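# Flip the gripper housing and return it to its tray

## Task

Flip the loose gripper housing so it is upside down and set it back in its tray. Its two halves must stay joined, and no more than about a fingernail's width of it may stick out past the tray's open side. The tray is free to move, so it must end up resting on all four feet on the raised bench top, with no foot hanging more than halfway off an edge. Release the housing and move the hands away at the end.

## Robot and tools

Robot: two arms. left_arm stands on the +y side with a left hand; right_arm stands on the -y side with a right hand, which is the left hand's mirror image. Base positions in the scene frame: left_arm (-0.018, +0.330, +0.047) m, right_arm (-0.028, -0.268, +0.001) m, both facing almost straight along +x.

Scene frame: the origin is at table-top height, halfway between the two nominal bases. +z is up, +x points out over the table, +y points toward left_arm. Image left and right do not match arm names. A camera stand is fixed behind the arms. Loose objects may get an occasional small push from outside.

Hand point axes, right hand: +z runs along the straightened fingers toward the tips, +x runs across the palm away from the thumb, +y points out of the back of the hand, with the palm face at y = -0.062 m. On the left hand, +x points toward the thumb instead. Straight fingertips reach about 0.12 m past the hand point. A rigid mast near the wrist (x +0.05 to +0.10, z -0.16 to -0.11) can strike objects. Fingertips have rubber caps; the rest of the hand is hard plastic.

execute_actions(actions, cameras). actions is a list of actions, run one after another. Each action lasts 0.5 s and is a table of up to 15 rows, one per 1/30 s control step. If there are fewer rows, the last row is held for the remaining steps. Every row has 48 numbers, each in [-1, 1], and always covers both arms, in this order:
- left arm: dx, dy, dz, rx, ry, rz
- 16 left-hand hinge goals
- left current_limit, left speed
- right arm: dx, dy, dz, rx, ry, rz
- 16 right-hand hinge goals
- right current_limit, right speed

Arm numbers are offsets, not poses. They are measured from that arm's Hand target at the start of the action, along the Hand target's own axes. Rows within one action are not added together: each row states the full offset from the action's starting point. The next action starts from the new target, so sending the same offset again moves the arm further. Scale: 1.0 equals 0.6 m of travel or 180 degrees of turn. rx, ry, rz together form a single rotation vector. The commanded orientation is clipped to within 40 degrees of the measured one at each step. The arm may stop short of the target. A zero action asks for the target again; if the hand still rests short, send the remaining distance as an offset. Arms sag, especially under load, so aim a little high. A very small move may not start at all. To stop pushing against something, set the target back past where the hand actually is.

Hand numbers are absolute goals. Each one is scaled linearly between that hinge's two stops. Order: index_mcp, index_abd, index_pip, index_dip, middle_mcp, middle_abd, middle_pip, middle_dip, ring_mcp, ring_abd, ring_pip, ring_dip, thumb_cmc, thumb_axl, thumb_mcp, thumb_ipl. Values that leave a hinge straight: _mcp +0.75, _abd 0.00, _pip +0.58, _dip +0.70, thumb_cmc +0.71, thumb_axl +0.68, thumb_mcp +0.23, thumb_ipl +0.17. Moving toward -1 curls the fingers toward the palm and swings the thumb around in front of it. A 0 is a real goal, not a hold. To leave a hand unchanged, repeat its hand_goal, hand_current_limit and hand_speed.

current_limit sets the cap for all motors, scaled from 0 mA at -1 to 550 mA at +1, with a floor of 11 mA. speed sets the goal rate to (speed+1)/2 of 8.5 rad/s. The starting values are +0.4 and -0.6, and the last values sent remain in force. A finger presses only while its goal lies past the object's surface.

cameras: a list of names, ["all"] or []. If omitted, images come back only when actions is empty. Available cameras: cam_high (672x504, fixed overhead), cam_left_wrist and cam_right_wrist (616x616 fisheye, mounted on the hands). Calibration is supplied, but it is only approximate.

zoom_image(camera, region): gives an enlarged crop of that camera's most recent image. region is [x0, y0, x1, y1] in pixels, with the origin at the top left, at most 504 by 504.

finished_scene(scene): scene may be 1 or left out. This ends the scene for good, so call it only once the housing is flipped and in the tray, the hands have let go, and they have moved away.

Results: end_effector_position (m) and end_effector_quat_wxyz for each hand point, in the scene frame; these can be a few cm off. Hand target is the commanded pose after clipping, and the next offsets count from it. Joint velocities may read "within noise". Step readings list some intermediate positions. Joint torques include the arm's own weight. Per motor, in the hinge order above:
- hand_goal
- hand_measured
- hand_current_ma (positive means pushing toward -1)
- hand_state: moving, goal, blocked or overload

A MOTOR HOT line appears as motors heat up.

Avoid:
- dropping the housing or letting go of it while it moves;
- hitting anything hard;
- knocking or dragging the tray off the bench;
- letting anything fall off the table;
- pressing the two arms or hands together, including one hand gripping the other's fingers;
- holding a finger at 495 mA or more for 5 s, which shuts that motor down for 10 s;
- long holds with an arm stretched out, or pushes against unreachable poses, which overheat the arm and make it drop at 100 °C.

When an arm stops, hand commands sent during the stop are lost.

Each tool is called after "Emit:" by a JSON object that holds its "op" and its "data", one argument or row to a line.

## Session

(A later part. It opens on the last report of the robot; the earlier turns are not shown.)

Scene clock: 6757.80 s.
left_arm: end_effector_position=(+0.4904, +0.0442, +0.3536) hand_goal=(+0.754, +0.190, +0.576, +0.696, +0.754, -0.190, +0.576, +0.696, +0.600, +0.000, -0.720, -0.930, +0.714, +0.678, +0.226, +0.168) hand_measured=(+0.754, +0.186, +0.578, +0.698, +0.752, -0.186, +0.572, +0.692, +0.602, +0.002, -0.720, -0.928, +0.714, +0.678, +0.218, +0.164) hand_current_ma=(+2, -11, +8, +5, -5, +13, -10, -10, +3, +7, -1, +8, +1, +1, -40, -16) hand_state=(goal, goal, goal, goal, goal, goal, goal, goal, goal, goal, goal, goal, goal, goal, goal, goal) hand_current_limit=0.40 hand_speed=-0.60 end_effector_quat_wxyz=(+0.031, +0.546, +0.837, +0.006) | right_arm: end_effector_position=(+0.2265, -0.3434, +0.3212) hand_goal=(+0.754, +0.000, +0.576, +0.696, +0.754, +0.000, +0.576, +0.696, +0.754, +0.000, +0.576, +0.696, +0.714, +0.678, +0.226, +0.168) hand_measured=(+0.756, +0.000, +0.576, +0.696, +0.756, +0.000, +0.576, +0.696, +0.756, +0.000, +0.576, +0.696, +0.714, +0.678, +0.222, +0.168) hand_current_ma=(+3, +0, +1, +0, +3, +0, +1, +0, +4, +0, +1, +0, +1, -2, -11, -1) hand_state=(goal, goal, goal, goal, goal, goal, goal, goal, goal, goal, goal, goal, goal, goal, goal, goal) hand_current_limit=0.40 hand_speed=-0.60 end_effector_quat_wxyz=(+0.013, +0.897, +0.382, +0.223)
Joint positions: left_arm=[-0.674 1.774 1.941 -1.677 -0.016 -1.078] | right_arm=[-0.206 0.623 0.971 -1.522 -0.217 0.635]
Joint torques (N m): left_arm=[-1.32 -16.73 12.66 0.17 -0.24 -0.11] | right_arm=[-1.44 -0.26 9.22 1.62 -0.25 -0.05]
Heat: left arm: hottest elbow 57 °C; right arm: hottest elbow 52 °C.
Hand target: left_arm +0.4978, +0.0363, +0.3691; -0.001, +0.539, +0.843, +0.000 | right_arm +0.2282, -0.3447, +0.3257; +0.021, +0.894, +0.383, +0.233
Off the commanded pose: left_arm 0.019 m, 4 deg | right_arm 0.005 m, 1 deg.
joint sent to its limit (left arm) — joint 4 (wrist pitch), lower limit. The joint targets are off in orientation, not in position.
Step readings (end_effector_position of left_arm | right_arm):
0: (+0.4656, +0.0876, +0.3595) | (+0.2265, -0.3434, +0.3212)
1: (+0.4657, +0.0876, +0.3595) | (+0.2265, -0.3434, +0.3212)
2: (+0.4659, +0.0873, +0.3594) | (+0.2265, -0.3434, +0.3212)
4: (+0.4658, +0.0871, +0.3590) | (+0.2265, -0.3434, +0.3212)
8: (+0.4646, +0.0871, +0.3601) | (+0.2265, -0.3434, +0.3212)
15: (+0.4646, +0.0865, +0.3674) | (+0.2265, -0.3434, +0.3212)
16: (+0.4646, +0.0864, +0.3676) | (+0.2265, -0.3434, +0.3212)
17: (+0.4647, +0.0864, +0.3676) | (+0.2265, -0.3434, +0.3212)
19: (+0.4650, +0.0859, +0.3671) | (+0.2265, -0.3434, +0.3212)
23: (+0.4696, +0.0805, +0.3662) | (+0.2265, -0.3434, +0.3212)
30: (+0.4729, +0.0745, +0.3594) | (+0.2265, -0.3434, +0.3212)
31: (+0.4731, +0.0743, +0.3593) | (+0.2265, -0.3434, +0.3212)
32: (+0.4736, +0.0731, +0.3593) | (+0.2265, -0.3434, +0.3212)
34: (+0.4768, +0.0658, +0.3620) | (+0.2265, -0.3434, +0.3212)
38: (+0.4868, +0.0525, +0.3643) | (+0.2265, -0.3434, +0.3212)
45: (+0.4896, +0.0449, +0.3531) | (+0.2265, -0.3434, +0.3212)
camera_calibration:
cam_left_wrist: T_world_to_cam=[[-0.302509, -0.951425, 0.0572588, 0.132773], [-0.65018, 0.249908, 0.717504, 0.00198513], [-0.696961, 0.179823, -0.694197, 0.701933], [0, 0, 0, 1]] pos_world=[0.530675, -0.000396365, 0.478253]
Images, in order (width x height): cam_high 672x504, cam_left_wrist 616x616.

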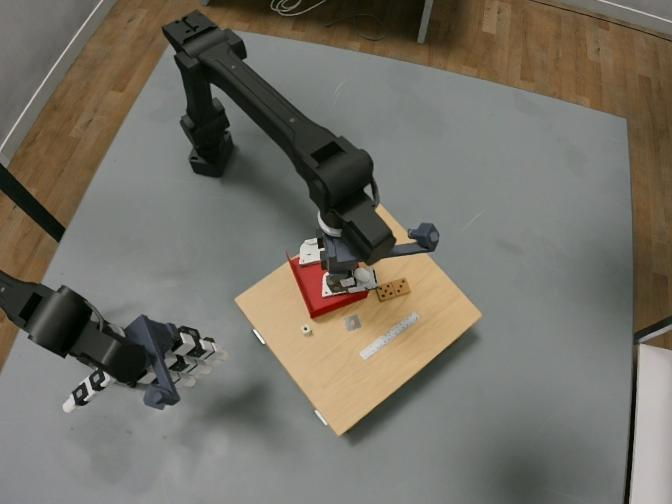

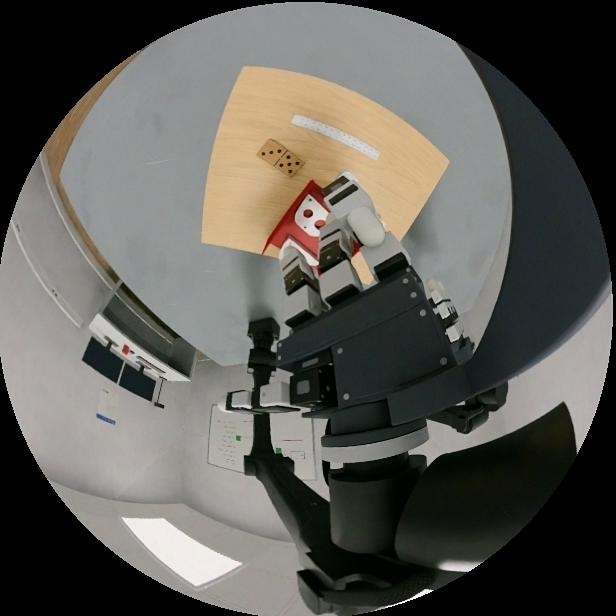

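Emit:
{"op": "execute_actions", "data": {
  "actions": [
    [[0,0,0.02,0,0,0,0.754,0.19,0.576,0.696,0.754,-0.19,0.576,0.696,0.6,0,-0.72,-0.93,0.714,0.678,0.226,0.168,0.4,-0.6,0,0,0,0,0,0,0.754,0,0.576,0.696,0.754,0,0.576,0.696,0.754,0,0.576,0.696,0.714,0.678,0.226,0.168,0.4,-0.6],[0,0,0.045,0,0,0,0.754,0.19,0.576,0.696,0.754,-0.19,0.576,0.696,0.6,0,-0.72,-0.93,0.714,0.678,0.226,0.168,0.4,-0.6,0,0,0,0,0,0,0.754,0,0.576,0.696,0.754,0,0.576,0.696,0.754,0,0.576,0.696,0.714,0.678,0.226,0.168,0.4,-0.6],[0,0,0.068,0,0,0,0.754,0.19,0.576,0.696,0.754,-0.19,0.576,0.696,0.6,0,-0.72,-0.93,0.714,0.678,0.226,0.168,0.4,-0.6,0,0,0,0,0,0,0.754,0,0.576,0.696,0.754,0,0.576,0.696,0.754,0,0.576,0.696,0.714,0.678,0.226,0.168,0.4,-0.6]]
  ],
  "cameras": ["cam_left_wrist"]
}}

Emit:
{"op": "zoom_image", "data": {
  "camera": "cam_left_wrist",
  "region": [240, 140, 400, 300]
}}

Scene clock: 6770.97 s.
left_arm: end_effector_position=(+0.4955, +0.0384, +0.3266) hand_goal=(+0.754, +0.190, +0.576, +0.696, +0.754, -0.190, +0.576, +0.696, +0.600, +0.000, -0.720, -0.930, +0.714, +0.678, +0.226, +0.168) hand_measured=(+0.754, +0.186, +0.578, +0.698, +0.752, -0.186, +0.572, +0.692, +0.602, +0.002, -0.720, -0.928, +0.714, +0.678, +0.218, +0.164) hand_current_ma=(+2, -11, +8, +5, -5, +13, -10, -10, +3, +7, -1, +8, +1, +1, -40, -16) hand_state=(goal, goal, goal, goal, goal, goal, goal, goal, goal, goal, goal, goal, goal, goal, goal, goal) hand_current_limit=0.40 hand_speed=-0.60 end_effector_quat_wxyz=(+0.008, +0.546, +0.838, +0.003) | right_arm: end_effector_position=(+0.2265, -0.3434, +0.3212) hand_goal=(+0.754, +0.000, +0.576, +0.696, +0.754, +0.000, +0.576, +0.696, +0.754, +0.000, +0.576, +0.696, +0.714, +0.678, +0.226, +0.168) hand_measured=(+0.756, +0.000, +0.576, +0.696, +0.756, +0.000, +0.576, +0.696, +0.756, +0.000, +0.576, +0.696, +0.714, +0.678, +0.222, +0.168) hand_current_ma=(+3, +0, +1, +0, +3, +0, +1, +0, +4, +0, +1, +0, +1, -2, -11, -1) hand_state=(goal, goal, goal, goal, goal, goal, goal, goal, goal, goal, goal, goal, goal, goal, goal, goal) hand_current_limit=0.40 hand_speed=-0.60 end_effector_quat_wxyz=(+0.013, +0.897, +0.382, +0.223)
Joint positions: left_arm=[-0.674 1.821 1.941 -1.677 -0.008 -1.078] | right_arm=[-0.206 0.623 0.971 -1.522 -0.217 0.635]
Joint torques (N m): left_arm=[-0.62 -17.14 9.94 0.17 -0.02 -0.14] | right_arm=[-1.32 -0.26 9.13 1.58 -0.26 -0.05]
Heat: left arm: hottest elbow 60 °C; right arm: hottest elbow 52 °C.
Hand target: left_arm +0.4978, +0.0364, +0.3283; -0.001, +0.538, +0.843, +0.001 | right_arm +0.2282, -0.3447, +0.3257; +0.021, +0.894, +0.383, +0.233
Off the commanded pose: left_arm 0.004 m, 1 deg | right_arm 0.005 m, 1 deg.
joint sent to its limit (left arm) — joint 4 (wrist pitch), lower limit. The joint targets still meet the commanded pose.
Step readings (end_effector_position of left_arm | right_arm):
0: (+0.4904, +0.0442, +0.3536) | (+0.2265, -0.3434, +0.3212)
1: (+0.4904, +0.0442, +0.3536) | (+0.2265, -0.3434, +0.3212)
2: (+0.4904, +0.0442, +0.3536) | (+0.2265, -0.3434, +0.3212)
4: (+0.4905, +0.0439, +0.3526) | (+0.2265, -0.3434, +0.3212)
8: (+0.4918, +0.0417, +0.3445) | (+0.2265, -0.3434, +0.3212)
15: (+0.4953, +0.0385, +0.3277) | (+0.2265, -0.3434, +0.3212)
camera_calibration:
cam_left_wrist: T_world_to_cam=[[-0.300222, -0.952601, 0.0491783, 0.13183], [-0.619081, 0.233814, 0.749713, 0.000849588], [-0.725676, 0.194635, -0.659933, 0.690283], [0, 0, 0, 1]] pos_world=[0.541026, -0.00897086, 0.448421]
Images, in order (width x height): cam_left_wrist 616x616.

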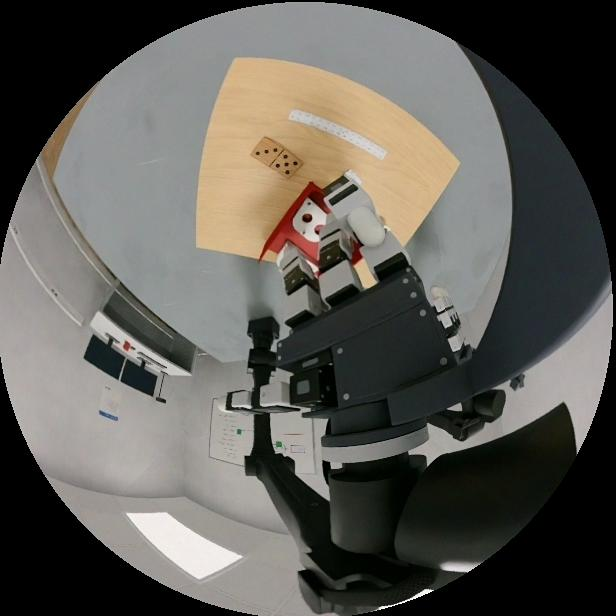

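Scaled by 3.150 from the camera's 616x616 image, which has a finer 880x880 frame.

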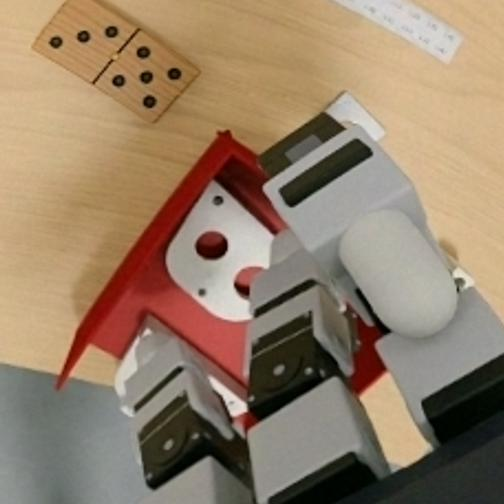

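Emit:
{"op": "execute_actions", "data": {
  "actions": [
    [[0,0,0.02,0,0,0,0.754,0.19,0.576,0.696,0.754,-0.19,0.576,0.696,0.6,0,-0.72,-0.93,0.714,0.678,0.226,0.168,0.4,-0.6,0,0,0,0,0,0,0.754,0,0.576,0.696,0.754,0,0.576,0.696,0.754,0,0.576,0.696,0.714,0.678,0.226,0.168,0.4,-0.6],[0,0,0.04,0,0,0,0.754,0.19,0.576,0.696,0.754,-0.19,0.576,0.696,0.6,0,-0.72,-0.93,0.714,0.678,0.226,0.168,0.4,-0.6,0,0,0,0,0,0,0.754,0,0.576,0.696,0.754,0,0.576,0.696,0.754,0,0.576,0.696,0.714,0.678,0.226,0.168,0.4,-0.6]]
  ],
  "cameras": ["cam_left_wrist"]
}}

Emit:
{"op": "zoom_image", "data": {
  "camera": "cam_left_wrist",
  "region": [240, 140, 400, 300]
}}

Scene clock: 6779.57 s.
left_arm: end_effector_position=(+0.4951, +0.0379, +0.3126) hand_goal=(+0.754, +0.190, +0.576, +0.696, +0.754, -0.190, +0.576, +0.696, +0.600, +0.000, -0.720, -0.930, +0.714, +0.678, +0.226, +0.168) hand_measured=(+0.754, +0.186, +0.578, +0.698, +0.752, -0.186, +0.572, +0.692, +0.602, +0.002, -0.720, -0.928, +0.714, +0.678, +0.218, +0.164) hand_current_ma=(+2, -11, +8, +5, -5, +13, -10, -10, +3, +7, -1, +8, +1, +1, -40, -16) hand_state=(goal, goal, goal, goal, goal, goal, goal, goal, goal, goal, goal, goal, goal, goal, goal, goal) hand_current_limit=0.40 hand_speed=-0.60 end_effector_quat_wxyz=(+0.002, +0.546, +0.838, +0.002) | right_arm: end_effector_position=(+0.2265, -0.3434, +0.3212) hand_goal=(+0.754, +0.000, +0.576, +0.696, +0.754, +0.000, +0.576, +0.696, +0.754, +0.000, +0.576, +0.696, +0.714, +0.678, +0.226, +0.168) hand_measured=(+0.756, +0.000, +0.576, +0.696, +0.756, +0.000, +0.576, +0.696, +0.756, +0.000, +0.576, +0.696, +0.714, +0.678, +0.222, +0.168) hand_current_ma=(+3, +0, +1, +0, +3, +0, +1, +0, +4, +0, +1, +0, +1, -2, -11, -1) hand_state=(goal, goal, goal, goal, goal, goal, goal, goal, goal, goal, goal, goal, goal, goal, goal, goal) hand_current_limit=0.40 hand_speed=-0.60 end_effector_quat_wxyz=(+0.013, +0.897, +0.382, +0.223)
Joint positions: left_arm=[-0.674 1.824 1.911 -1.653 -0.004 -1.079] | right_arm=[-0.206 0.623 0.971 -1.522 -0.217 0.635]
Joint torques (N m): left_arm=[-0.85 -17.73 8.59 0.47 -0.02 -0.14] | right_arm=[-1.2 -0.5 9.18 1.62 -0.27 -0.06]
Heat: left arm: hottest elbow 60 °C; right arm: hottest elbow 52 °C.
Hand target: left_arm +0.4979, +0.0363, +0.3044; +0.000, +0.538, +0.843, +0.001 | right_arm +0.2282, -0.3447, +0.3257; +0.021, +0.894, +0.383, +0.233
Off the commanded pose: left_arm 0.009 m, 1 deg | right_arm 0.005 m, 1 deg.
Step readings (end_effector_position of left_arm | right_arm):
0: (+0.4955, +0.0384, +0.3266) | (+0.2265, -0.3434, +0.3212)
1: (+0.4954, +0.0383, +0.3266) | (+0.2265, -0.3434, +0.3212)
2: (+0.4954, +0.0383, +0.3265) | (+0.2265, -0.3434, +0.3212)
4: (+0.4954, +0.0379, +0.3254) | (+0.2265, -0.3434, +0.3212)
8: (+0.4951, +0.0378, +0.3185) | (+0.2265, -0.3434, +0.3212)
15: (+0.4949, +0.0380, +0.3126) | (+0.2265, -0.3434, +0.3212)
camera_calibration:
cam_left_wrist: T_world_to_cam=[[-0.299356, -0.952877, 0.0490991, 0.131528], [-0.611286, 0.231045, 0.756933, 0.00525129], [-0.732608, 0.196579, -0.651646, 0.681578], [0, 0, 0, 1]] pos_world=[0.541914, -0.00986676, 0.433715]
Images, in order (width x height): cam_left_wrist 616x616.

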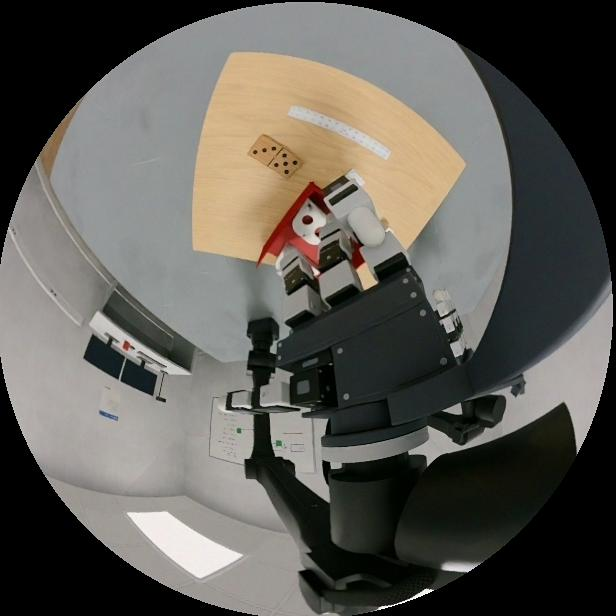

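Scaled by 3.150 from the camera's 616x616 image, which has a finer 880x880 frame.

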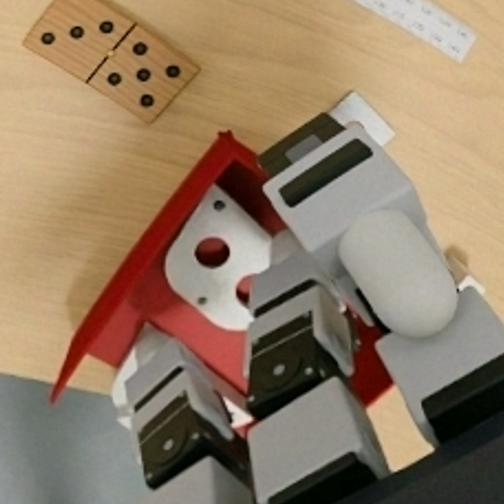

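Emit:
{"op": "execute_actions", "data": {
  "actions": [
    [[-0.005,0,0.012,0,0,0,0.754,0.19,0.576,0.696,0.754,-0.19,0.576,0.696,0.6,0,-0.72,-0.93,0.714,0.678,0.226,0.168,0.4,-0.6,0,0,0,0,0,0,0.754,0,0.576,0.696,0.754,0,0.576,0.696,0.754,0,0.576,0.696,0.714,0.678,0.226,0.168,0.4,-0.6],[-0.006,0,0.024,0,0,0,0.754,0.19,0.576,0.696,0.754,-0.19,0.576,0.696,0.6,0,-0.72,-0.93,0.714,0.678,0.226,0.168,0.4,-0.6,0,0,0,0,0,0,0.754,0,0.576,0.696,0.754,0,0.576,0.696,0.754,0,0.576,0.696,0.714,0.678,0.226,0.168,0.4,-0.6]]
  ],
  "cameras": ["cam_left_wrist"]
}}

Emit:
{"op": "zoom_image", "data": {
  "camera": "cam_left_wrist",
  "region": [240, 140, 400, 300]
}}

Scene clock: 6793.67 s.
left_arm: end_effector_position=(+0.4974, +0.0360, +0.2988) hand_goal=(+0.754, +0.190, +0.576, +0.696, +0.754, -0.190, +0.576, +0.696, +0.600, +0.000, -0.720, -0.930, +0.714, +0.678, +0.226, +0.168) hand_measured=(+0.754, +0.186, +0.578, +0.698, +0.752, -0.186, +0.572, +0.692, +0.602, +0.002, -0.720, -0.928, +0.714, +0.678, +0.218, +0.164) hand_current_ma=(+2, -11, +7, +5, -5, +12, -10, -10, +3, +7, -1, +8, +1, +1, -40, -16) hand_state=(goal, goal, goal, goal, goal, goal, goal, goal, goal, goal, goal, goal, goal, goal, goal, goal) hand_current_limit=0.40 hand_speed=-0.60 end_effector_quat_wxyz=(+0.003, +0.545, +0.839, +0.001) | right_arm: end_effector_position=(+0.2265, -0.3434, +0.3212) hand_goal=(+0.754, +0.000, +0.576, +0.696, +0.754, +0.000, +0.576, +0.696, +0.754, +0.000, +0.576, +0.696, +0.714, +0.678, +0.226, +0.168) hand_measured=(+0.756, +0.000, +0.576, +0.696, +0.756, +0.000, +0.576, +0.696, +0.756, +0.000, +0.576, +0.696, +0.714, +0.678, +0.222, +0.168) hand_current_ma=(+3, +0, +1, +0, +3, +0, +1, +0, +4, +0, +1, +0, +1, -2, -11, -1) hand_state=(goal, goal, goal, goal, goal, goal, goal, goal, goal, goal, goal, goal, goal, goal, goal, goal) hand_current_limit=0.40 hand_speed=-0.60 end_effector_quat_wxyz=(+0.013, +0.897, +0.382, +0.223)
Joint positions: left_arm=[-0.674 1.83 1.883 -1.619 -0.003 -1.081] | right_arm=[-0.206 0.623 0.971 -1.522 -0.217 0.635]
Joint torques (N m): left_arm=[-1.08 -16.85 8.81 0.68 -0.03 -0.17] | right_arm=[-1.49 -0.03 9.17 1.57 -0.27 -0.06]
Heat: left arm: hottest elbow 59 °C; right arm: hottest elbow 52 °C.
Hand target: left_arm +0.4993, +0.0331, +0.2900; +0.000, +0.539, +0.843, +0.000 | right_arm +0.2282, -0.3447, +0.3257; +0.021, +0.894, +0.383, +0.233
Off the commanded pose: left_arm 0.010 m, 1 deg | right_arm 0.005 m, 1 deg.
Step readings (end_effector_position of left_arm | right_arm):
0: (+0.4951, +0.0379, +0.3126) | (+0.2265, -0.3434, +0.3212)
1: (+0.4951, +0.0379, +0.3126) | (+0.2265, -0.3434, +0.3212)
2: (+0.4953, +0.0377, +0.3123) | (+0.2265, -0.3434, +0.3212)
4: (+0.4962, +0.0370, +0.3104) | (+0.2265, -0.3434, +0.3212)
8: (+0.4967, +0.0365, +0.3034) | (+0.2265, -0.3434, +0.3212)
15: (+0.4974, +0.0360, +0.2988) | (+0.2265, -0.3434, +0.3212)
camera_calibration:
cam_left_wrist: T_world_to_cam=[[-0.296834, -0.953631, 0.0497779, 0.129729], [-0.612147, 0.230031, 0.756546, 0.0180787], [-0.732916, 0.194097, -0.652044, 0.675032], [0, 0, 0, 1]] pos_world=[0.544316, -0.0114669, 0.420015]
Images, in order (width x height): cam_left_wrist 616x616.

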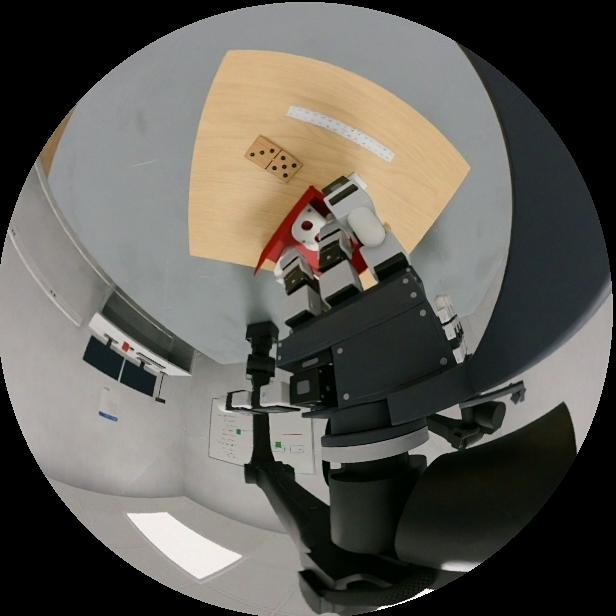

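Scaled by 3.150 from the camera's 616x616 image, which has a finer 880x880 frame.

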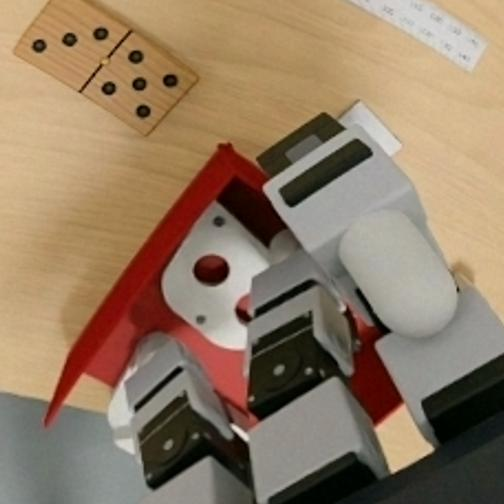

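Emit:
{"op": "execute_actions", "data": {
  "actions": [
    [[0,0,0.012,0,0,0,0.754,0.19,0.576,0.696,0.754,-0.19,0.576,0.696,0.6,0,-0.72,-0.93,0.714,0.678,0.226,0.168,0.4,-0.6,0,0,0,0,0,0,0.754,0,0.576,0.696,0.754,0,0.576,0.696,0.754,0,0.576,0.696,0.714,0.678,0.226,0.168,0.4,-0.6]]
  ],
  "cameras": ["cam_left_wrist"]
}}

Emit:
{"op": "zoom_image", "data": {
  "camera": "cam_left_wrist",
  "region": [270, 170, 370, 270]
}}

Scene clock: 6798.37 s.
left_arm: end_effector_position=(+0.4977, +0.0358, +0.2917) hand_goal=(+0.754, +0.190, +0.576, +0.696, +0.754, -0.190, +0.576, +0.696, +0.600, +0.000, -0.720, -0.930, +0.714, +0.678, +0.226, +0.168) hand_measured=(+0.754, +0.186, +0.578, +0.698, +0.752, -0.186, +0.572, +0.692, +0.602, +0.002, -0.720, -0.928, +0.714, +0.678, +0.218, +0.164) hand_current_ma=(+2, -11, +7, +5, -5, +9, -10, -10, +3, +7, -1, +8, +1, +1, -40, -16) hand_state=(goal, goal, goal, goal, goal, goal, goal, goal, goal, goal, goal, goal, goal, goal, goal, goal) hand_current_limit=0.40 hand_speed=-0.60 end_effector_quat_wxyz=(+0.003, +0.545, +0.839, +0.001) | right_arm: end_effector_position=(+0.2265, -0.3434, +0.3212) hand_goal=(+0.754, +0.000, +0.576, +0.696, +0.754, +0.000, +0.576, +0.696, +0.754, +0.000, +0.576, +0.696, +0.714, +0.678, +0.226, +0.168) hand_measured=(+0.756, +0.000, +0.576, +0.696, +0.756, +0.000, +0.576, +0.696, +0.756, +0.000, +0.576, +0.696, +0.714, +0.678, +0.222, +0.168) hand_current_ma=(+3, +0, +1, +0, +3, +0, +1, +0, +4, +0, +1, +0, +1, -2, -11, -1) hand_state=(goal, goal, goal, goal, goal, goal, goal, goal, goal, goal, goal, goal, goal, goal, goal, goal) hand_current_limit=0.40 hand_speed=-0.60 end_effector_quat_wxyz=(+0.013, +0.897, +0.382, +0.223)
Joint positions: left_arm=[-0.674 1.83 1.865 -1.6 -0.003 -1.081] | right_arm=[-0.206 0.623 0.971 -1.522 -0.217 0.635]
Joint torques (N m): left_arm=[-0.91 -17.85 8.42 0.57 -0.04 -0.14] | right_arm=[-1.03 -0.09 9.14 1.63 -0.27 -0.07]
Heat: left arm: hottest elbow 59 °C; right arm: hottest elbow 52 °C.
Hand target: left_arm +0.4993, +0.0331, +0.2828; +0.000, +0.539, +0.843, +0.000 | right_arm +0.2282, -0.3447, +0.3257; +0.021, +0.894, +0.383, +0.233
Off the commanded pose: left_arm 0.009 m, 1 deg | right_arm 0.005 m, 1 deg.
Step readings (end_effector_position of left_arm | right_arm):
0: (+0.4974, +0.0360, +0.2988) | (+0.2265, -0.3434, +0.3212)
1: (+0.4975, +0.0360, +0.2988) | (+0.2265, -0.3434, +0.3212)
2: (+0.4976, +0.0358, +0.2984) | (+0.2265, -0.3434, +0.3212)
4: (+0.4981, +0.0355, +0.2968) | (+0.2265, -0.3434, +0.3212)
8: (+0.4976, +0.0359, +0.2924) | (+0.2265, -0.3434, +0.3212)
15: (+0.4977, +0.0358, +0.2917) | (+0.2265, -0.3434, +0.3212)
camera_calibration:
cam_left_wrist: T_world_to_cam=[[-0.296832, -0.953622, 0.0499604, 0.129904], [-0.612397, 0.230241, 0.75628, 0.0239279], [-0.732708, 0.193893, -0.652338, 0.670668], [0, 0, 0, 1]] pos_world=[0.544617, -0.0116672, 0.412916]
Images, in order (width x height): cam_left_wrist 616x616.

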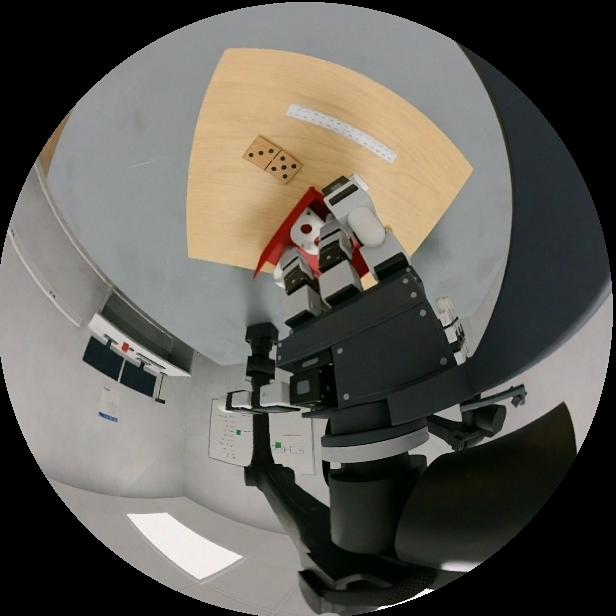

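Scaled by 5.040 from the camera's 616x616 image, which has a finer 880x880 frame.

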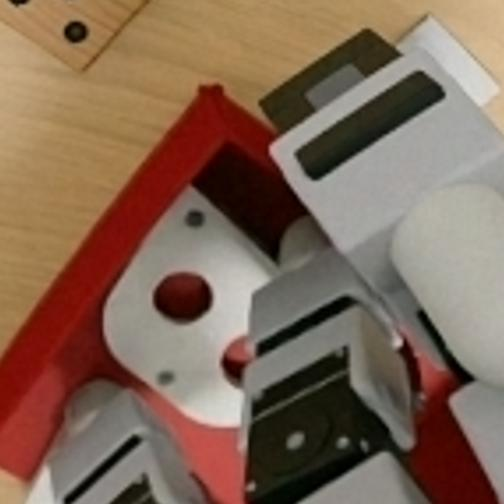

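Emit:
{"op": "execute_actions", "data": {
  "actions": [
    [[0,0,0.01,0,0,0,0.754,0.19,0.576,0.696,0.754,-0.19,0.576,0.696,0.6,0,-0.72,-0.93,0.714,0.678,0.226,0.168,0.4,-0.6,0,0,0,0,0,0,0.754,0,0.576,0.696,0.754,0,0.576,0.696,0.754,0,0.576,0.696,0.714,0.678,0.226,0.168,0.4,-0.6]]
  ],
  "cameras": []
}}

Scene clock: 6802.73 s.
left_arm: end_effector_position=(+0.4983, +0.0353, +0.2897) hand_goal=(+0.754, +0.190, +0.576, +0.696, +0.754, -0.190, +0.576, +0.696, +0.600, +0.000, -0.720, -0.930, +0.714, +0.678, +0.226, +0.168) hand_measured=(+0.754, +0.186, +0.578, +0.698, +0.754, -0.184, +0.576, +0.694, +0.602, +0.002, -0.720, -0.928, +0.714, +0.678, +0.218, +0.164) hand_current_ma=(+2, -11, +7, +5, +0, +16, -1, -5, +3, +7, -1, +8, +1, +1, -40, -16) hand_state=(goal, goal, goal, goal, goal, goal, goal, goal, goal, goal, goal, goal, goal, goal, goal, goal) hand_current_limit=0.40 hand_speed=-0.60 end_effector_quat_wxyz=(+0.004, +0.545, +0.839, +0.001) | right_arm: end_effector_position=(+0.2265, -0.3434, +0.3212) hand_goal=(+0.754, +0.000, +0.576, +0.696, +0.754, +0.000, +0.576, +0.696, +0.754, +0.000, +0.576, +0.696, +0.714, +0.678, +0.226, +0.168) hand_measured=(+0.756, +0.000, +0.576, +0.696, +0.756, +0.000, +0.576, +0.696, +0.756, +0.000, +0.576, +0.696, +0.714, +0.678, +0.222, +0.168) hand_current_ma=(+3, +0, +1, +0, +3, +0, +1, +0, +4, +0, +1, +0, +1, -2, -11, -1) hand_state=(goal, goal, goal, goal, goal, goal, goal, goal, goal, goal, goal, goal, goal, goal, goal, goal) hand_current_limit=0.40 hand_speed=-0.60 end_effector_quat_wxyz=(+0.013, +0.897, +0.382, +0.223)
Joint positions: left_arm=[-0.674 1.83 1.859 -1.592 -0.003 -1.082] | right_arm=[-0.206 0.623 0.971 -1.522 -0.217 0.635]
Joint torques (N m): left_arm=[-0.91 -17.49 7.68 0.8 -0.08 -0.12] | right_arm=[-1.44 -0.5 9.24 1.61 -0.25 -0.05]
Heat: left arm: hottest elbow 59 °C; right arm: hottest elbow 52 °C.
Hand target: left_arm +0.4994, +0.0331, +0.2768; +0.000, +0.539, +0.843, +0.000 | right_arm +0.2282, -0.3447, +0.3257; +0.021, +0.894, +0.383, +0.233
Off the commanded pose: left_arm 0.013 m, 1 deg | right_arm 0.005 m, 1 deg.
Step readings (end_effector_position of left_arm | right_arm):
0: (+0.4977, +0.0358, +0.2917) | (+0.2265, -0.3434, +0.3212)
1: (+0.4978, +0.0357, +0.2917) | (+0.2265, -0.3434, +0.3212)
2: (+0.4979, +0.0356, +0.2911) | (+0.2265, -0.3434, +0.3212)
4: (+0.4981, +0.0355, +0.2901) | (+0.2265, -0.3434, +0.3212)
8: (+0.4982, +0.0354, +0.2898) | (+0.2265, -0.3434, +0.3212)
15: (+0.4983, +0.0353, +0.2897) | (+0.2265, -0.3434, +0.3212)
No camera images: "cameras" was empty.

Emit:
{"op": "execute_actions", "data": {
  "actions": [
    [[0,0,-0.004,0,0,0,0.754,0.1,0.576,0.696,0.754,-0.1,0.576,0.696,0.6,0,-0.72,-0.93,0.714,0.678,0.226,0.168,0.4,-0.9,0,0,0,0,0,0,0.754,0,0.576,0.696,0.754,0,0.576,0.696,0.754,0,0.576,0.696,0.714,0.678,0.226,0.168,0.4,-0.6]]
  ],
  "cameras": ["cam_left_wrist"]
}}

Emit:
{"op": "zoom_image", "data": {
  "camera": "cam_left_wrist",
  "region": [260, 170, 360, 270]
}}

Scene clock: 6807.93 s.
left_arm: end_effector_position=(+0.4990, +0.0344, +0.2897) hand_goal=(+0.754, +0.100, +0.576, +0.696, +0.754, -0.100, +0.576, +0.696, +0.600, +0.000, -0.720, -0.930, +0.714, +0.678, +0.226, +0.168) hand_measured=(+0.754, +0.130, +0.578, +0.698, +0.754, -0.160, +0.576, +0.694, +0.602, +0.002, -0.720, -0.928, +0.714, +0.678, +0.218, +0.164) hand_current_ma=(+2, +105, +7, +5, +1, -220, +0, -4, +3, +7, -1, +8, +1, +1, -40, -16) hand_state=(goal, blocked, goal, goal, goal, blocked, goal, goal, goal, goal, goal, goal, goal, goal, goal, goal) hand_current_limit=0.40 hand_speed=-0.90 end_effector_quat_wxyz=(+0.006, +0.545, +0.839, +0.000) | right_arm: end_effector_position=(+0.2265, -0.3434, +0.3212) hand_goal=(+0.754, +0.000, +0.576, +0.696, +0.754, +0.000, +0.576, +0.696, +0.754, +0.000, +0.576, +0.696, +0.714, +0.678, +0.226, +0.168) hand_measured=(+0.756, +0.000, +0.576, +0.696, +0.756, +0.000, +0.576, +0.696, +0.756, +0.000, +0.576, +0.696, +0.714, +0.678, +0.222, +0.168) hand_current_ma=(+3, +0, +1, +0, +3, +0, +1, +0, +4, +0, +1, +0, +1, -2, -11, -1) hand_state=(goal, goal, goal, goal, goal, goal, goal, goal, goal, goal, goal, goal, goal, goal, goal, goal) hand_current_limit=0.40 hand_speed=-0.60 end_effector_quat_wxyz=(+0.013, +0.897, +0.382, +0.223)
Joint positions: left_arm=[-0.674 1.83 1.859 -1.587 -0.002 -1.082] | right_arm=[-0.206 0.623 0.971 -1.522 -0.217 0.635]
Joint torques (N m): left_arm=[-1.38 -17.03 8.25 0.43 -0.1 -0.14] | right_arm=[-1.44 -0.26 9.06 1.59 -0.25 -0.09]
Heat: left arm: hottest elbow 59 °C; right arm: hottest elbow 52 °C.
Hand target: left_arm +0.4994, +0.0331, +0.2792; +0.000, +0.539, +0.843, +0.000 | right_arm +0.2282, -0.3447, +0.3257; +0.021, +0.894, +0.383, +0.233
Off the commanded pose: left_arm 0.011 m, 1 deg | right_arm 0.005 m, 1 deg.
Step readings (end_effector_position of left_arm | right_arm):
0: (+0.4983, +0.0353, +0.2897) | (+0.2265, -0.3434, +0.3212)
1: (+0.4983, +0.0353, +0.2897) | (+0.2265, -0.3434, +0.3212)
2: (+0.4983, +0.0353, +0.2897) | (+0.2265, -0.3434, +0.3212)
4: (+0.4985, +0.0351, +0.2897) | (+0.2265, -0.3434, +0.3212)
8: (+0.4990, +0.0344, +0.2897) | (+0.2265, -0.3434, +0.3212)
15: (+0.4990, +0.0344, +0.2897) | (+0.2265, -0.3434, +0.3212)
camera_calibration:
cam_left_wrist: T_world_to_cam=[[-0.29675, -0.953431, 0.0539363, 0.127836], [-0.616074, 0.234293, 0.752037, 0.0294538], [-0.729652, 0.189938, -0.65691, 0.670513], [0, 0, 0, 1]] pos_world=[0.545323, -0.0123738, 0.411422]
Images, in order (width x height): cam_left_wrist 616x616.

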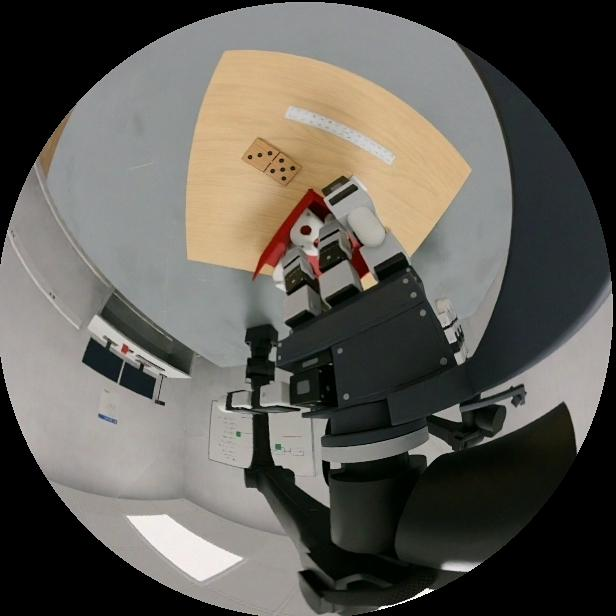

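Scaled by 5.040 from the camera's 616x616 image, which has a finer 880x880 frame.

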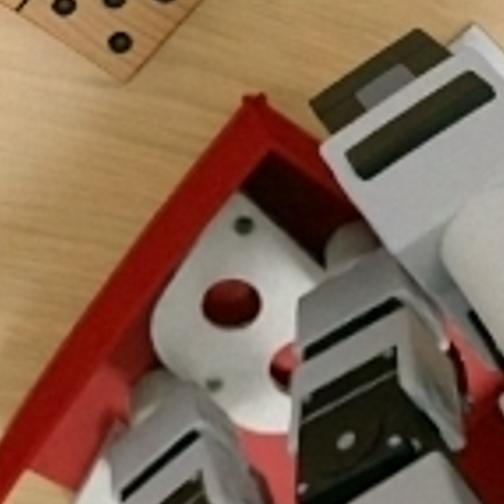

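Emit:
{"op": "execute_actions", "data": {
  "actions": [
    [[0,0,0.0,0,0,0,0.754,0.02,0.576,0.696,0.754,-0.05,0.576,0.696,0.6,0,-0.72,-0.93,0.714,0.678,0.226,0.168,0.4,-0.9,0,0,0,0,0,0,0.754,0,0.576,0.696,0.754,0,0.576,0.696,0.754,0,0.576,0.696,0.714,0.678,0.226,0.168,0.4,-0.6]]
  ],
  "cameras": []
}}

Scene clock: 6813.70 s.
left_arm: end_effector_position=(+0.4990, +0.0344, +0.2897) hand_goal=(+0.754, +0.020, +0.576, +0.696, +0.754, -0.050, +0.576, +0.696, +0.600, +0.000, -0.720, -0.930, +0.714, +0.678, +0.226, +0.168) hand_measured=(+0.754, +0.122, +0.578, +0.698, +0.754, -0.158, +0.576, +0.694, +0.602, +0.002, -0.720, -0.928, +0.714, +0.678, +0.218, +0.164) hand_current_ma=(+1, +385, +6, +5, +1, -385, +0, -4, +3, +7, -1, +8, +1, +1, -40, -16) hand_state=(goal, blocked, goal, goal, goal, blocked, goal, goal, goal, goal, goal, goal, goal, goal, goal, goal) hand_current_limit=0.40 hand_speed=-0.90 end_effector_quat_wxyz=(+0.006, +0.545, +0.839, +0.000) | right_arm: end_effector_position=(+0.2265, -0.3434, +0.3212) hand_goal=(+0.754, +0.000, +0.576, +0.696, +0.754, +0.000, +0.576, +0.696, +0.754, +0.000, +0.576, +0.696, +0.714, +0.678, +0.226, +0.168) hand_measured=(+0.756, +0.000, +0.576, +0.696, +0.756, +0.000, +0.576, +0.696, +0.756, +0.000, +0.576, +0.696, +0.714, +0.678, +0.222, +0.168) hand_current_ma=(+3, +0, +1, +0, +3, +0, +1, +0, +4, +0, +1, +0, +1, -2, -11, -1) hand_state=(goal, goal, goal, goal, goal, goal, goal, goal, goal, goal, goal, goal, goal, goal, goal, goal) hand_current_limit=0.40 hand_speed=-0.60 end_effector_quat_wxyz=(+0.013, +0.897, +0.382, +0.223)
Joint positions: left_arm=[-0.674 1.83 1.859 -1.587 -0.002 -1.082] | right_arm=[-0.206 0.623 0.971 -1.522 -0.217 0.635]
Joint torques (N m): left_arm=[-0.91 -17.03 8.39 0.49 -0.09 -0.16] | right_arm=[-1.2 -0.44 9.21 1.54 -0.27 -0.07]
Heat: left arm: hottest elbow 59 °C; right arm: hottest elbow 52 °C.
Hand target: left_arm +0.4994, +0.0331, +0.2792; +0.000, +0.539, +0.843, +0.000 | right_arm +0.2282, -0.3447, +0.3257; +0.021, +0.894, +0.383, +0.233
Off the commanded pose: left_arm 0.011 m, 1 deg | right_arm 0.005 m, 1 deg.
Step readings (end_effector_position of left_arm | right_arm):
0: (+0.4990, +0.0344, +0.2897) | (+0.2265, -0.3434, +0.3212)
1: (+0.4990, +0.0344, +0.2897) | (+0.2265, -0.3434, +0.3212)
2: (+0.4990, +0.0344, +0.2897) | (+0.2265, -0.3434, +0.3212)
4: (+0.4990, +0.0344, +0.2897) | (+0.2265, -0.3434, +0.3212)
8: (+0.4990, +0.0344, +0.2897) | (+0.2265, -0.3434, +0.3212)
15: (+0.4990, +0.0344, +0.2897) | (+0.2265, -0.3434, +0.3212)
No camera images: "cameras" was empty.

Emit:
{"op": "execute_actions", "data": {
  "actions": [
    [[0,0,-0.02,0,0,0,0.754,0.02,0.576,0.696,0.754,-0.05,0.576,0.696,0.6,0,-0.72,-0.93,0.714,0.678,0.226,0.168,0.4,-0.9,0,0,0,0,0,0,0.754,0,0.576,0.696,0.754,0,0.576,0.696,0.754,0,0.576,0.696,0.714,0.678,0.226,0.168,0.4,-0.6],[0,0,-0.045,0,0,0,0.754,0.02,0.576,0.696,0.754,-0.05,0.576,0.696,0.6,0,-0.72,-0.93,0.714,0.678,0.226,0.168,0.4,-0.9,0,0,0,0,0,0,0.754,0,0.576,0.696,0.754,0,0.576,0.696,0.754,0,0.576,0.696,0.714,0.678,0.226,0.168,0.4,-0.6]]
  ],
  "cameras": ["cam_left_wrist", "cam_high"]
}}

Emit:
{"op": "zoom_image", "data": {
  "camera": "cam_left_wrist",
  "region": [260, 170, 360, 270]
}}

Scene clock: 6820.13 s.
left_arm: end_effector_position=(+0.4913, +0.0404, +0.2953) hand_goal=(+0.754, +0.020, +0.576, +0.696, +0.754, -0.050, +0.576, +0.696, +0.600, +0.000, -0.720, -0.930, +0.714, +0.678, +0.226, +0.168) hand_measured=(+0.752, +0.120, +0.578, +0.698, +0.752, -0.158, +0.576, +0.694, +0.602, +0.002, -0.720, -0.928, +0.714, +0.678, +0.218, +0.164) hand_current_ma=(-4, +385, +4, +5, -6, -385, -1, -4, +3, +7, -1, +8, +1, +1, -40, -16) hand_state=(goal, blocked, goal, goal, goal, blocked, goal, goal, goal, goal, goal, goal, goal, goal, goal, goal) hand_current_limit=0.40 hand_speed=-0.90 end_effector_quat_wxyz=(-0.013, +0.545, +0.839, +0.002) | right_arm: end_effector_position=(+0.2265, -0.3434, +0.3212) hand_goal=(+0.754, +0.000, +0.576, +0.696, +0.754, +0.000, +0.576, +0.696, +0.754, +0.000, +0.576, +0.696, +0.714, +0.678, +0.226, +0.168) hand_measured=(+0.756, +0.000, +0.576, +0.696, +0.756, +0.000, +0.576, +0.696, +0.756, +0.000, +0.576, +0.696, +0.714, +0.678, +0.222, +0.168) hand_current_ma=(+3, +0, +1, +0, +3, +0, +1, +0, +4, +0, +1, +0, +1, -2, -11, -1) hand_state=(goal, goal, goal, goal, goal, goal, goal, goal, goal, goal, goal, goal, goal, goal, goal, goal) hand_current_limit=0.40 hand_speed=-0.60 end_effector_quat_wxyz=(+0.013, +0.897, +0.382, +0.223)
Joint positions: left_arm=[-0.674 1.83 1.876 -1.643 -0.002 -1.082] | right_arm=[-0.206 0.623 0.971 -1.522 -0.217 0.635]
Joint torques (N m): left_arm=[-1.26 -16.62 12.51 -0.14 -0.13 -0.12] | right_arm=[-1.38 -0.32 9.13 1.68 -0.26 -0.04]
Heat: left arm: hottest elbow 59 °C; right arm: hottest elbow 52 °C.
Hand target: left_arm +0.4993, +0.0331, +0.3062; +0.000, +0.539, +0.843, +0.000 | right_arm +0.2282, -0.3447, +0.3257; +0.021, +0.894, +0.383, +0.233
Off the commanded pose: left_arm 0.015 m, 2 deg | right_arm 0.005 m, 1 deg.
Step readings (end_effector_position of left_arm | right_arm):
0: (+0.4990, +0.0344, +0.2897) | (+0.2265, -0.3434, +0.3212)
1: (+0.4990, +0.0344, +0.2897) | (+0.2265, -0.3434, +0.3212)
2: (+0.4989, +0.0346, +0.2896) | (+0.2265, -0.3434, +0.3212)
4: (+0.4978, +0.0353, +0.2905) | (+0.2265, -0.3434, +0.3212)
8: (+0.4924, +0.0395, +0.2915) | (+0.2265, -0.3434, +0.3212)
15: (+0.4912, +0.0404, +0.2946) | (+0.2265, -0.3434, +0.3212)
camera_calibration:
cam_left_wrist: T_world_to_cam=[[-0.295267, -0.954549, 0.0406641, 0.134209], [-0.592719, 0.216393, 0.775796, 0.00118727], [-0.749334, 0.204965, -0.629673, 0.6684], [0, 0, 0, 1]] pos_world=[0.541186, -0.00914589, 0.414495]
Images, in order (width x height): cam_high 672x504, cam_left_wrist 616x616.

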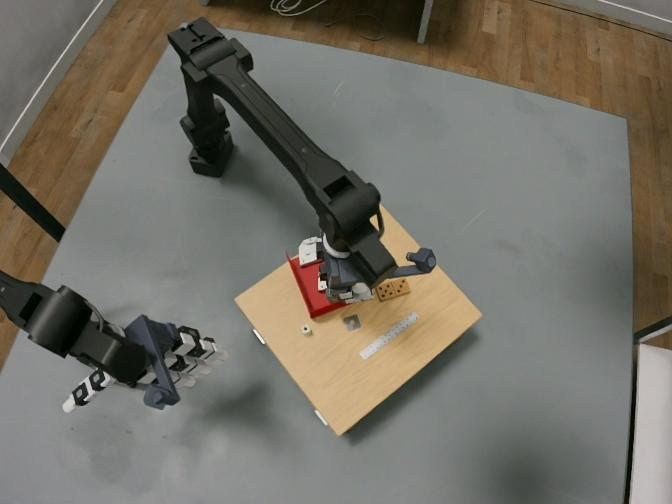

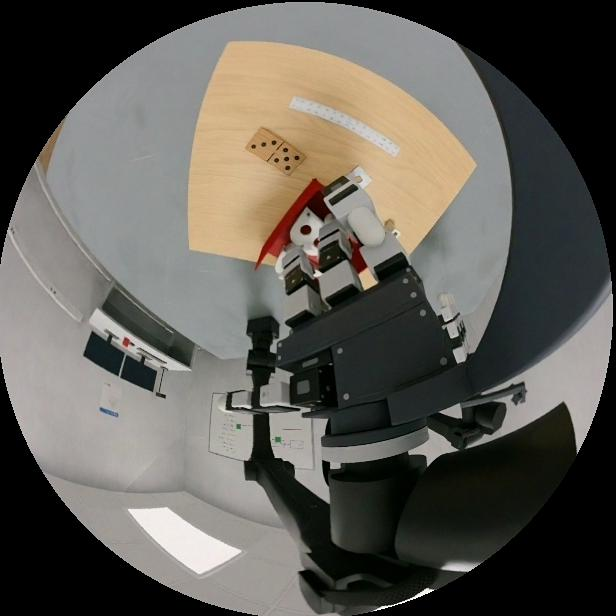

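Scaled by 5.040 from the camera's 616x616 image, which has a finer 880x880 frame.

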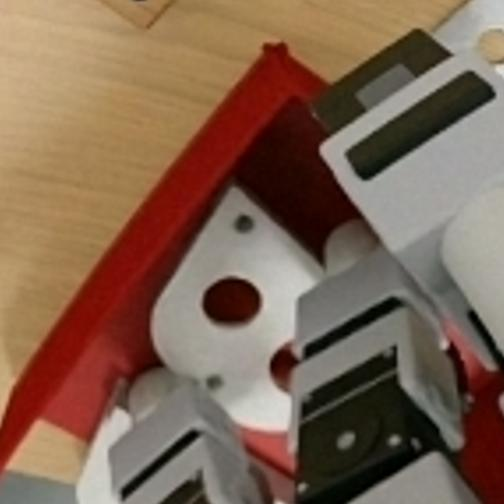

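Emit:
{"op": "zoom_image", "data": {
  "camera": "cam_high",
  "region": [280, 225, 380, 325]
}}

Scaled by 5.040 from the camera's 672x504 image, which has a finer 960x720 frame.

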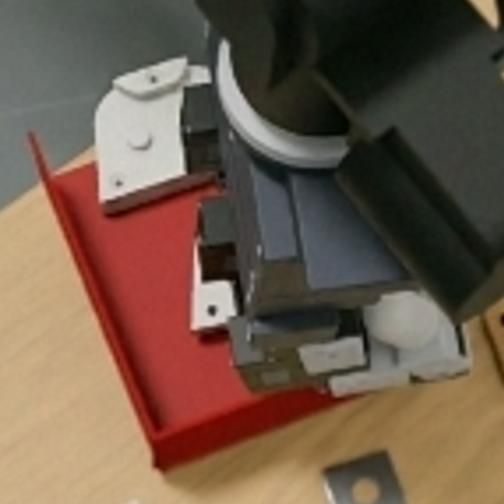

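Emit:
{"op": "execute_actions", "data": {
  "actions": [
    [[-0.006,0,-0.02,0,0,0,0.754,0.02,0.576,0.696,0.754,-0.05,0.576,0.696,0.6,0,-0.72,-0.93,0.714,0.678,0.226,0.168,0.4,-0.9,0,0,0,0,0,0,0.754,0,0.576,0.696,0.754,0,0.576,0.696,0.754,0,0.576,0.696,0.714,0.678,0.226,0.168,0.4,-0.6],[-0.01,0,-0.04,0,0,0,0.754,0.02,0.576,0.696,0.754,-0.05,0.576,0.696,0.6,0,-0.72,-0.93,0.714,0.678,0.226,0.168,0.4,-0.9,0,0,0,0,0,0,0.754,0,0.576,0.696,0.754,0,0.576,0.696,0.754,0,0.576,0.696,0.714,0.678,0.226,0.168,0.4,-0.6]]
  ],
  "cameras": ["cam_left_wrist", "cam_high"]
}}

Emit:
{"op": "zoom_image", "data": {
  "camera": "cam_left_wrist",
  "region": [250, 170, 350, 270]
}}

Emit:
{"op": "zoom_image", "data": {
  "camera": "cam_high",
  "region": [280, 225, 380, 325]
}}

Scene clock: 6831.17 s.
left_arm: end_effector_position=(+0.4968, +0.0366, +0.3166) hand_goal=(+0.754, +0.020, +0.576, +0.696, +0.754, -0.050, +0.576, +0.696, +0.600, +0.000, -0.720, -0.930, +0.714, +0.678, +0.226, +0.168) hand_measured=(+0.752, +0.120, +0.578, +0.698, +0.752, -0.158, +0.576, +0.694, +0.602, +0.002, -0.720, -0.928, +0.714, +0.678, +0.218, +0.164) hand_current_ma=(-4, +385, +4, +5, -6, -385, -1, -4, +3, +7, -1, +8, +1, +1, -40, -16) hand_state=(goal, blocked, goal, goal, goal, blocked, goal, goal, goal, goal, goal, goal, goal, goal, goal, goal) hand_current_limit=0.40 hand_speed=-0.90 end_effector_quat_wxyz=(+0.001, +0.543, +0.839, +0.002) | right_arm: end_effector_position=(+0.2265, -0.3434, +0.3212) hand_goal=(+0.754, +0.000, +0.576, +0.696, +0.754, +0.000, +0.576, +0.696, +0.754, +0.000, +0.576, +0.696, +0.714, +0.678, +0.226, +0.168) hand_measured=(+0.756, +0.000, +0.576, +0.696, +0.756, +0.000, +0.576, +0.696, +0.756, +0.000, +0.576, +0.696, +0.714, +0.678, +0.222, +0.168) hand_current_ma=(+3, +0, +1, +0, +3, +0, +1, +0, +4, +0, +1, +0, +1, -2, -11, -1) hand_state=(goal, goal, goal, goal, goal, goal, goal, goal, goal, goal, goal, goal, goal, goal, goal, goal) hand_current_limit=0.40 hand_speed=-0.60 end_effector_quat_wxyz=(+0.013, +0.897, +0.382, +0.223)
Joint positions: left_arm=[-0.674 1.835 1.937 -1.671 -0.003 -1.084] | right_arm=[-0.206 0.623 0.971 -1.522 -0.217 0.635]
Joint torques (N m): left_arm=[-1.38 -18.02 12.62 -0.09 -0.24 -0.1] | right_arm=[-1.49 -0.09 9.18 1.66 -0.25 -0.05]
Heat: left arm: hottest elbow 63 °C; right arm: hottest elbow 52 °C.
Hand target: left_arm +0.5019, +0.0277, +0.3302; +0.000, +0.539, +0.843, +0.001 | right_arm +0.2282, -0.3447, +0.3257; +0.021, +0.894, +0.383, +0.233
Off the commanded pose: left_arm 0.017 m, 1 deg | right_arm 0.005 m, 1 deg.
joint sent to its limit (left arm) — joint 4 (wrist pitch), lower limit. The joint targets still meet the commanded pose.
Step readings (end_effector_position of left_arm | right_arm):
0: (+0.4913, +0.0404, +0.2953) | (+0.2265, -0.3434, +0.3212)
1: (+0.4913, +0.0404, +0.2956) | (+0.2265, -0.3434, +0.3212)
2: (+0.4912, +0.0404, +0.2962) | (+0.2265, -0.3434, +0.3212)
4: (+0.4917, +0.0401, +0.2997) | (+0.2265, -0.3434, +0.3212)
8: (+0.4948, +0.0378, +0.3103) | (+0.2265, -0.3434, +0.3212)
15: (+0.4969, +0.0364, +0.3166) | (+0.2265, -0.3434, +0.3212)
camera_calibration:
cam_left_wrist: T_world_to_cam=[[-0.293779, -0.954632, 0.0487046, 0.12807], [-0.611063, 0.226742, 0.758413, 0.00308328], [-0.735049, 0.193044, -0.649952, 0.686496], [0, 0, 0, 1]] pos_world=[0.544116, -0.0109637, 0.437613]
Images, in order (width x height): cam_high 672x504, cam_left_wrist 616x616.

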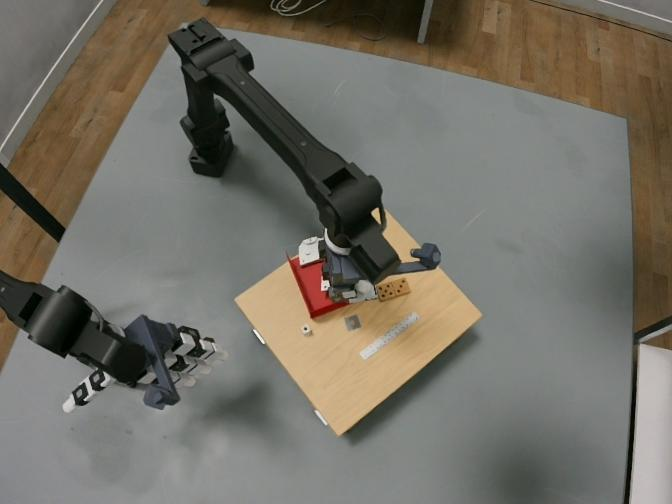

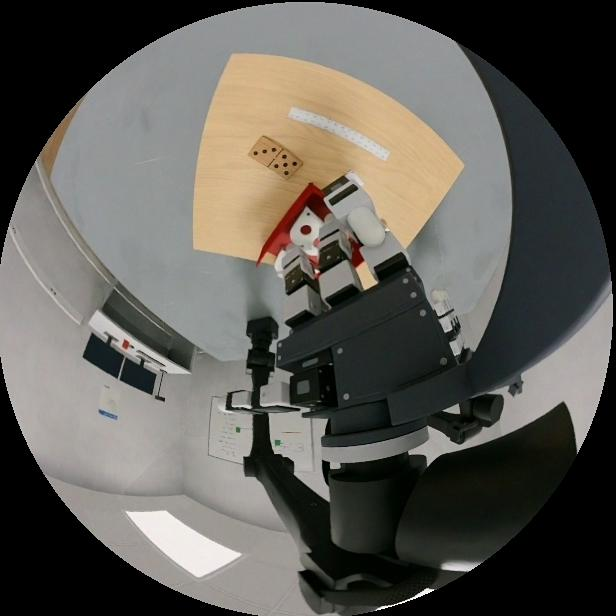

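Scaled by 5.040 from the camera's 616x616 image, which has a finer 880x880 frame.

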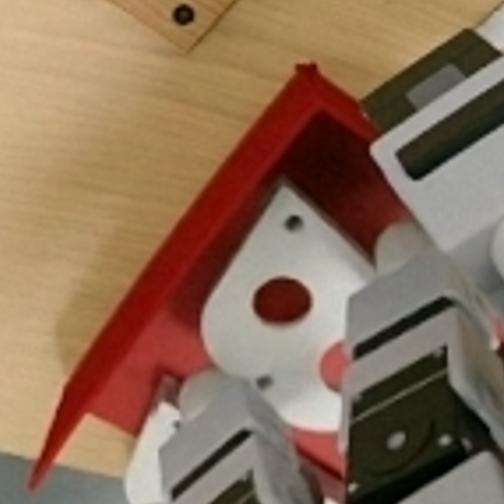

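Scaled by 5.040 from the camera's 672x504 image, which has a finer 960x720 frame.

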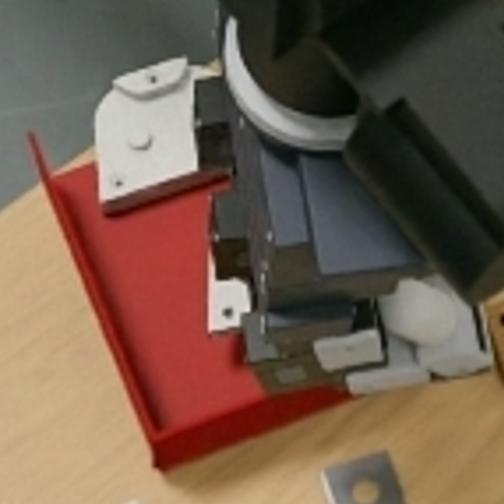

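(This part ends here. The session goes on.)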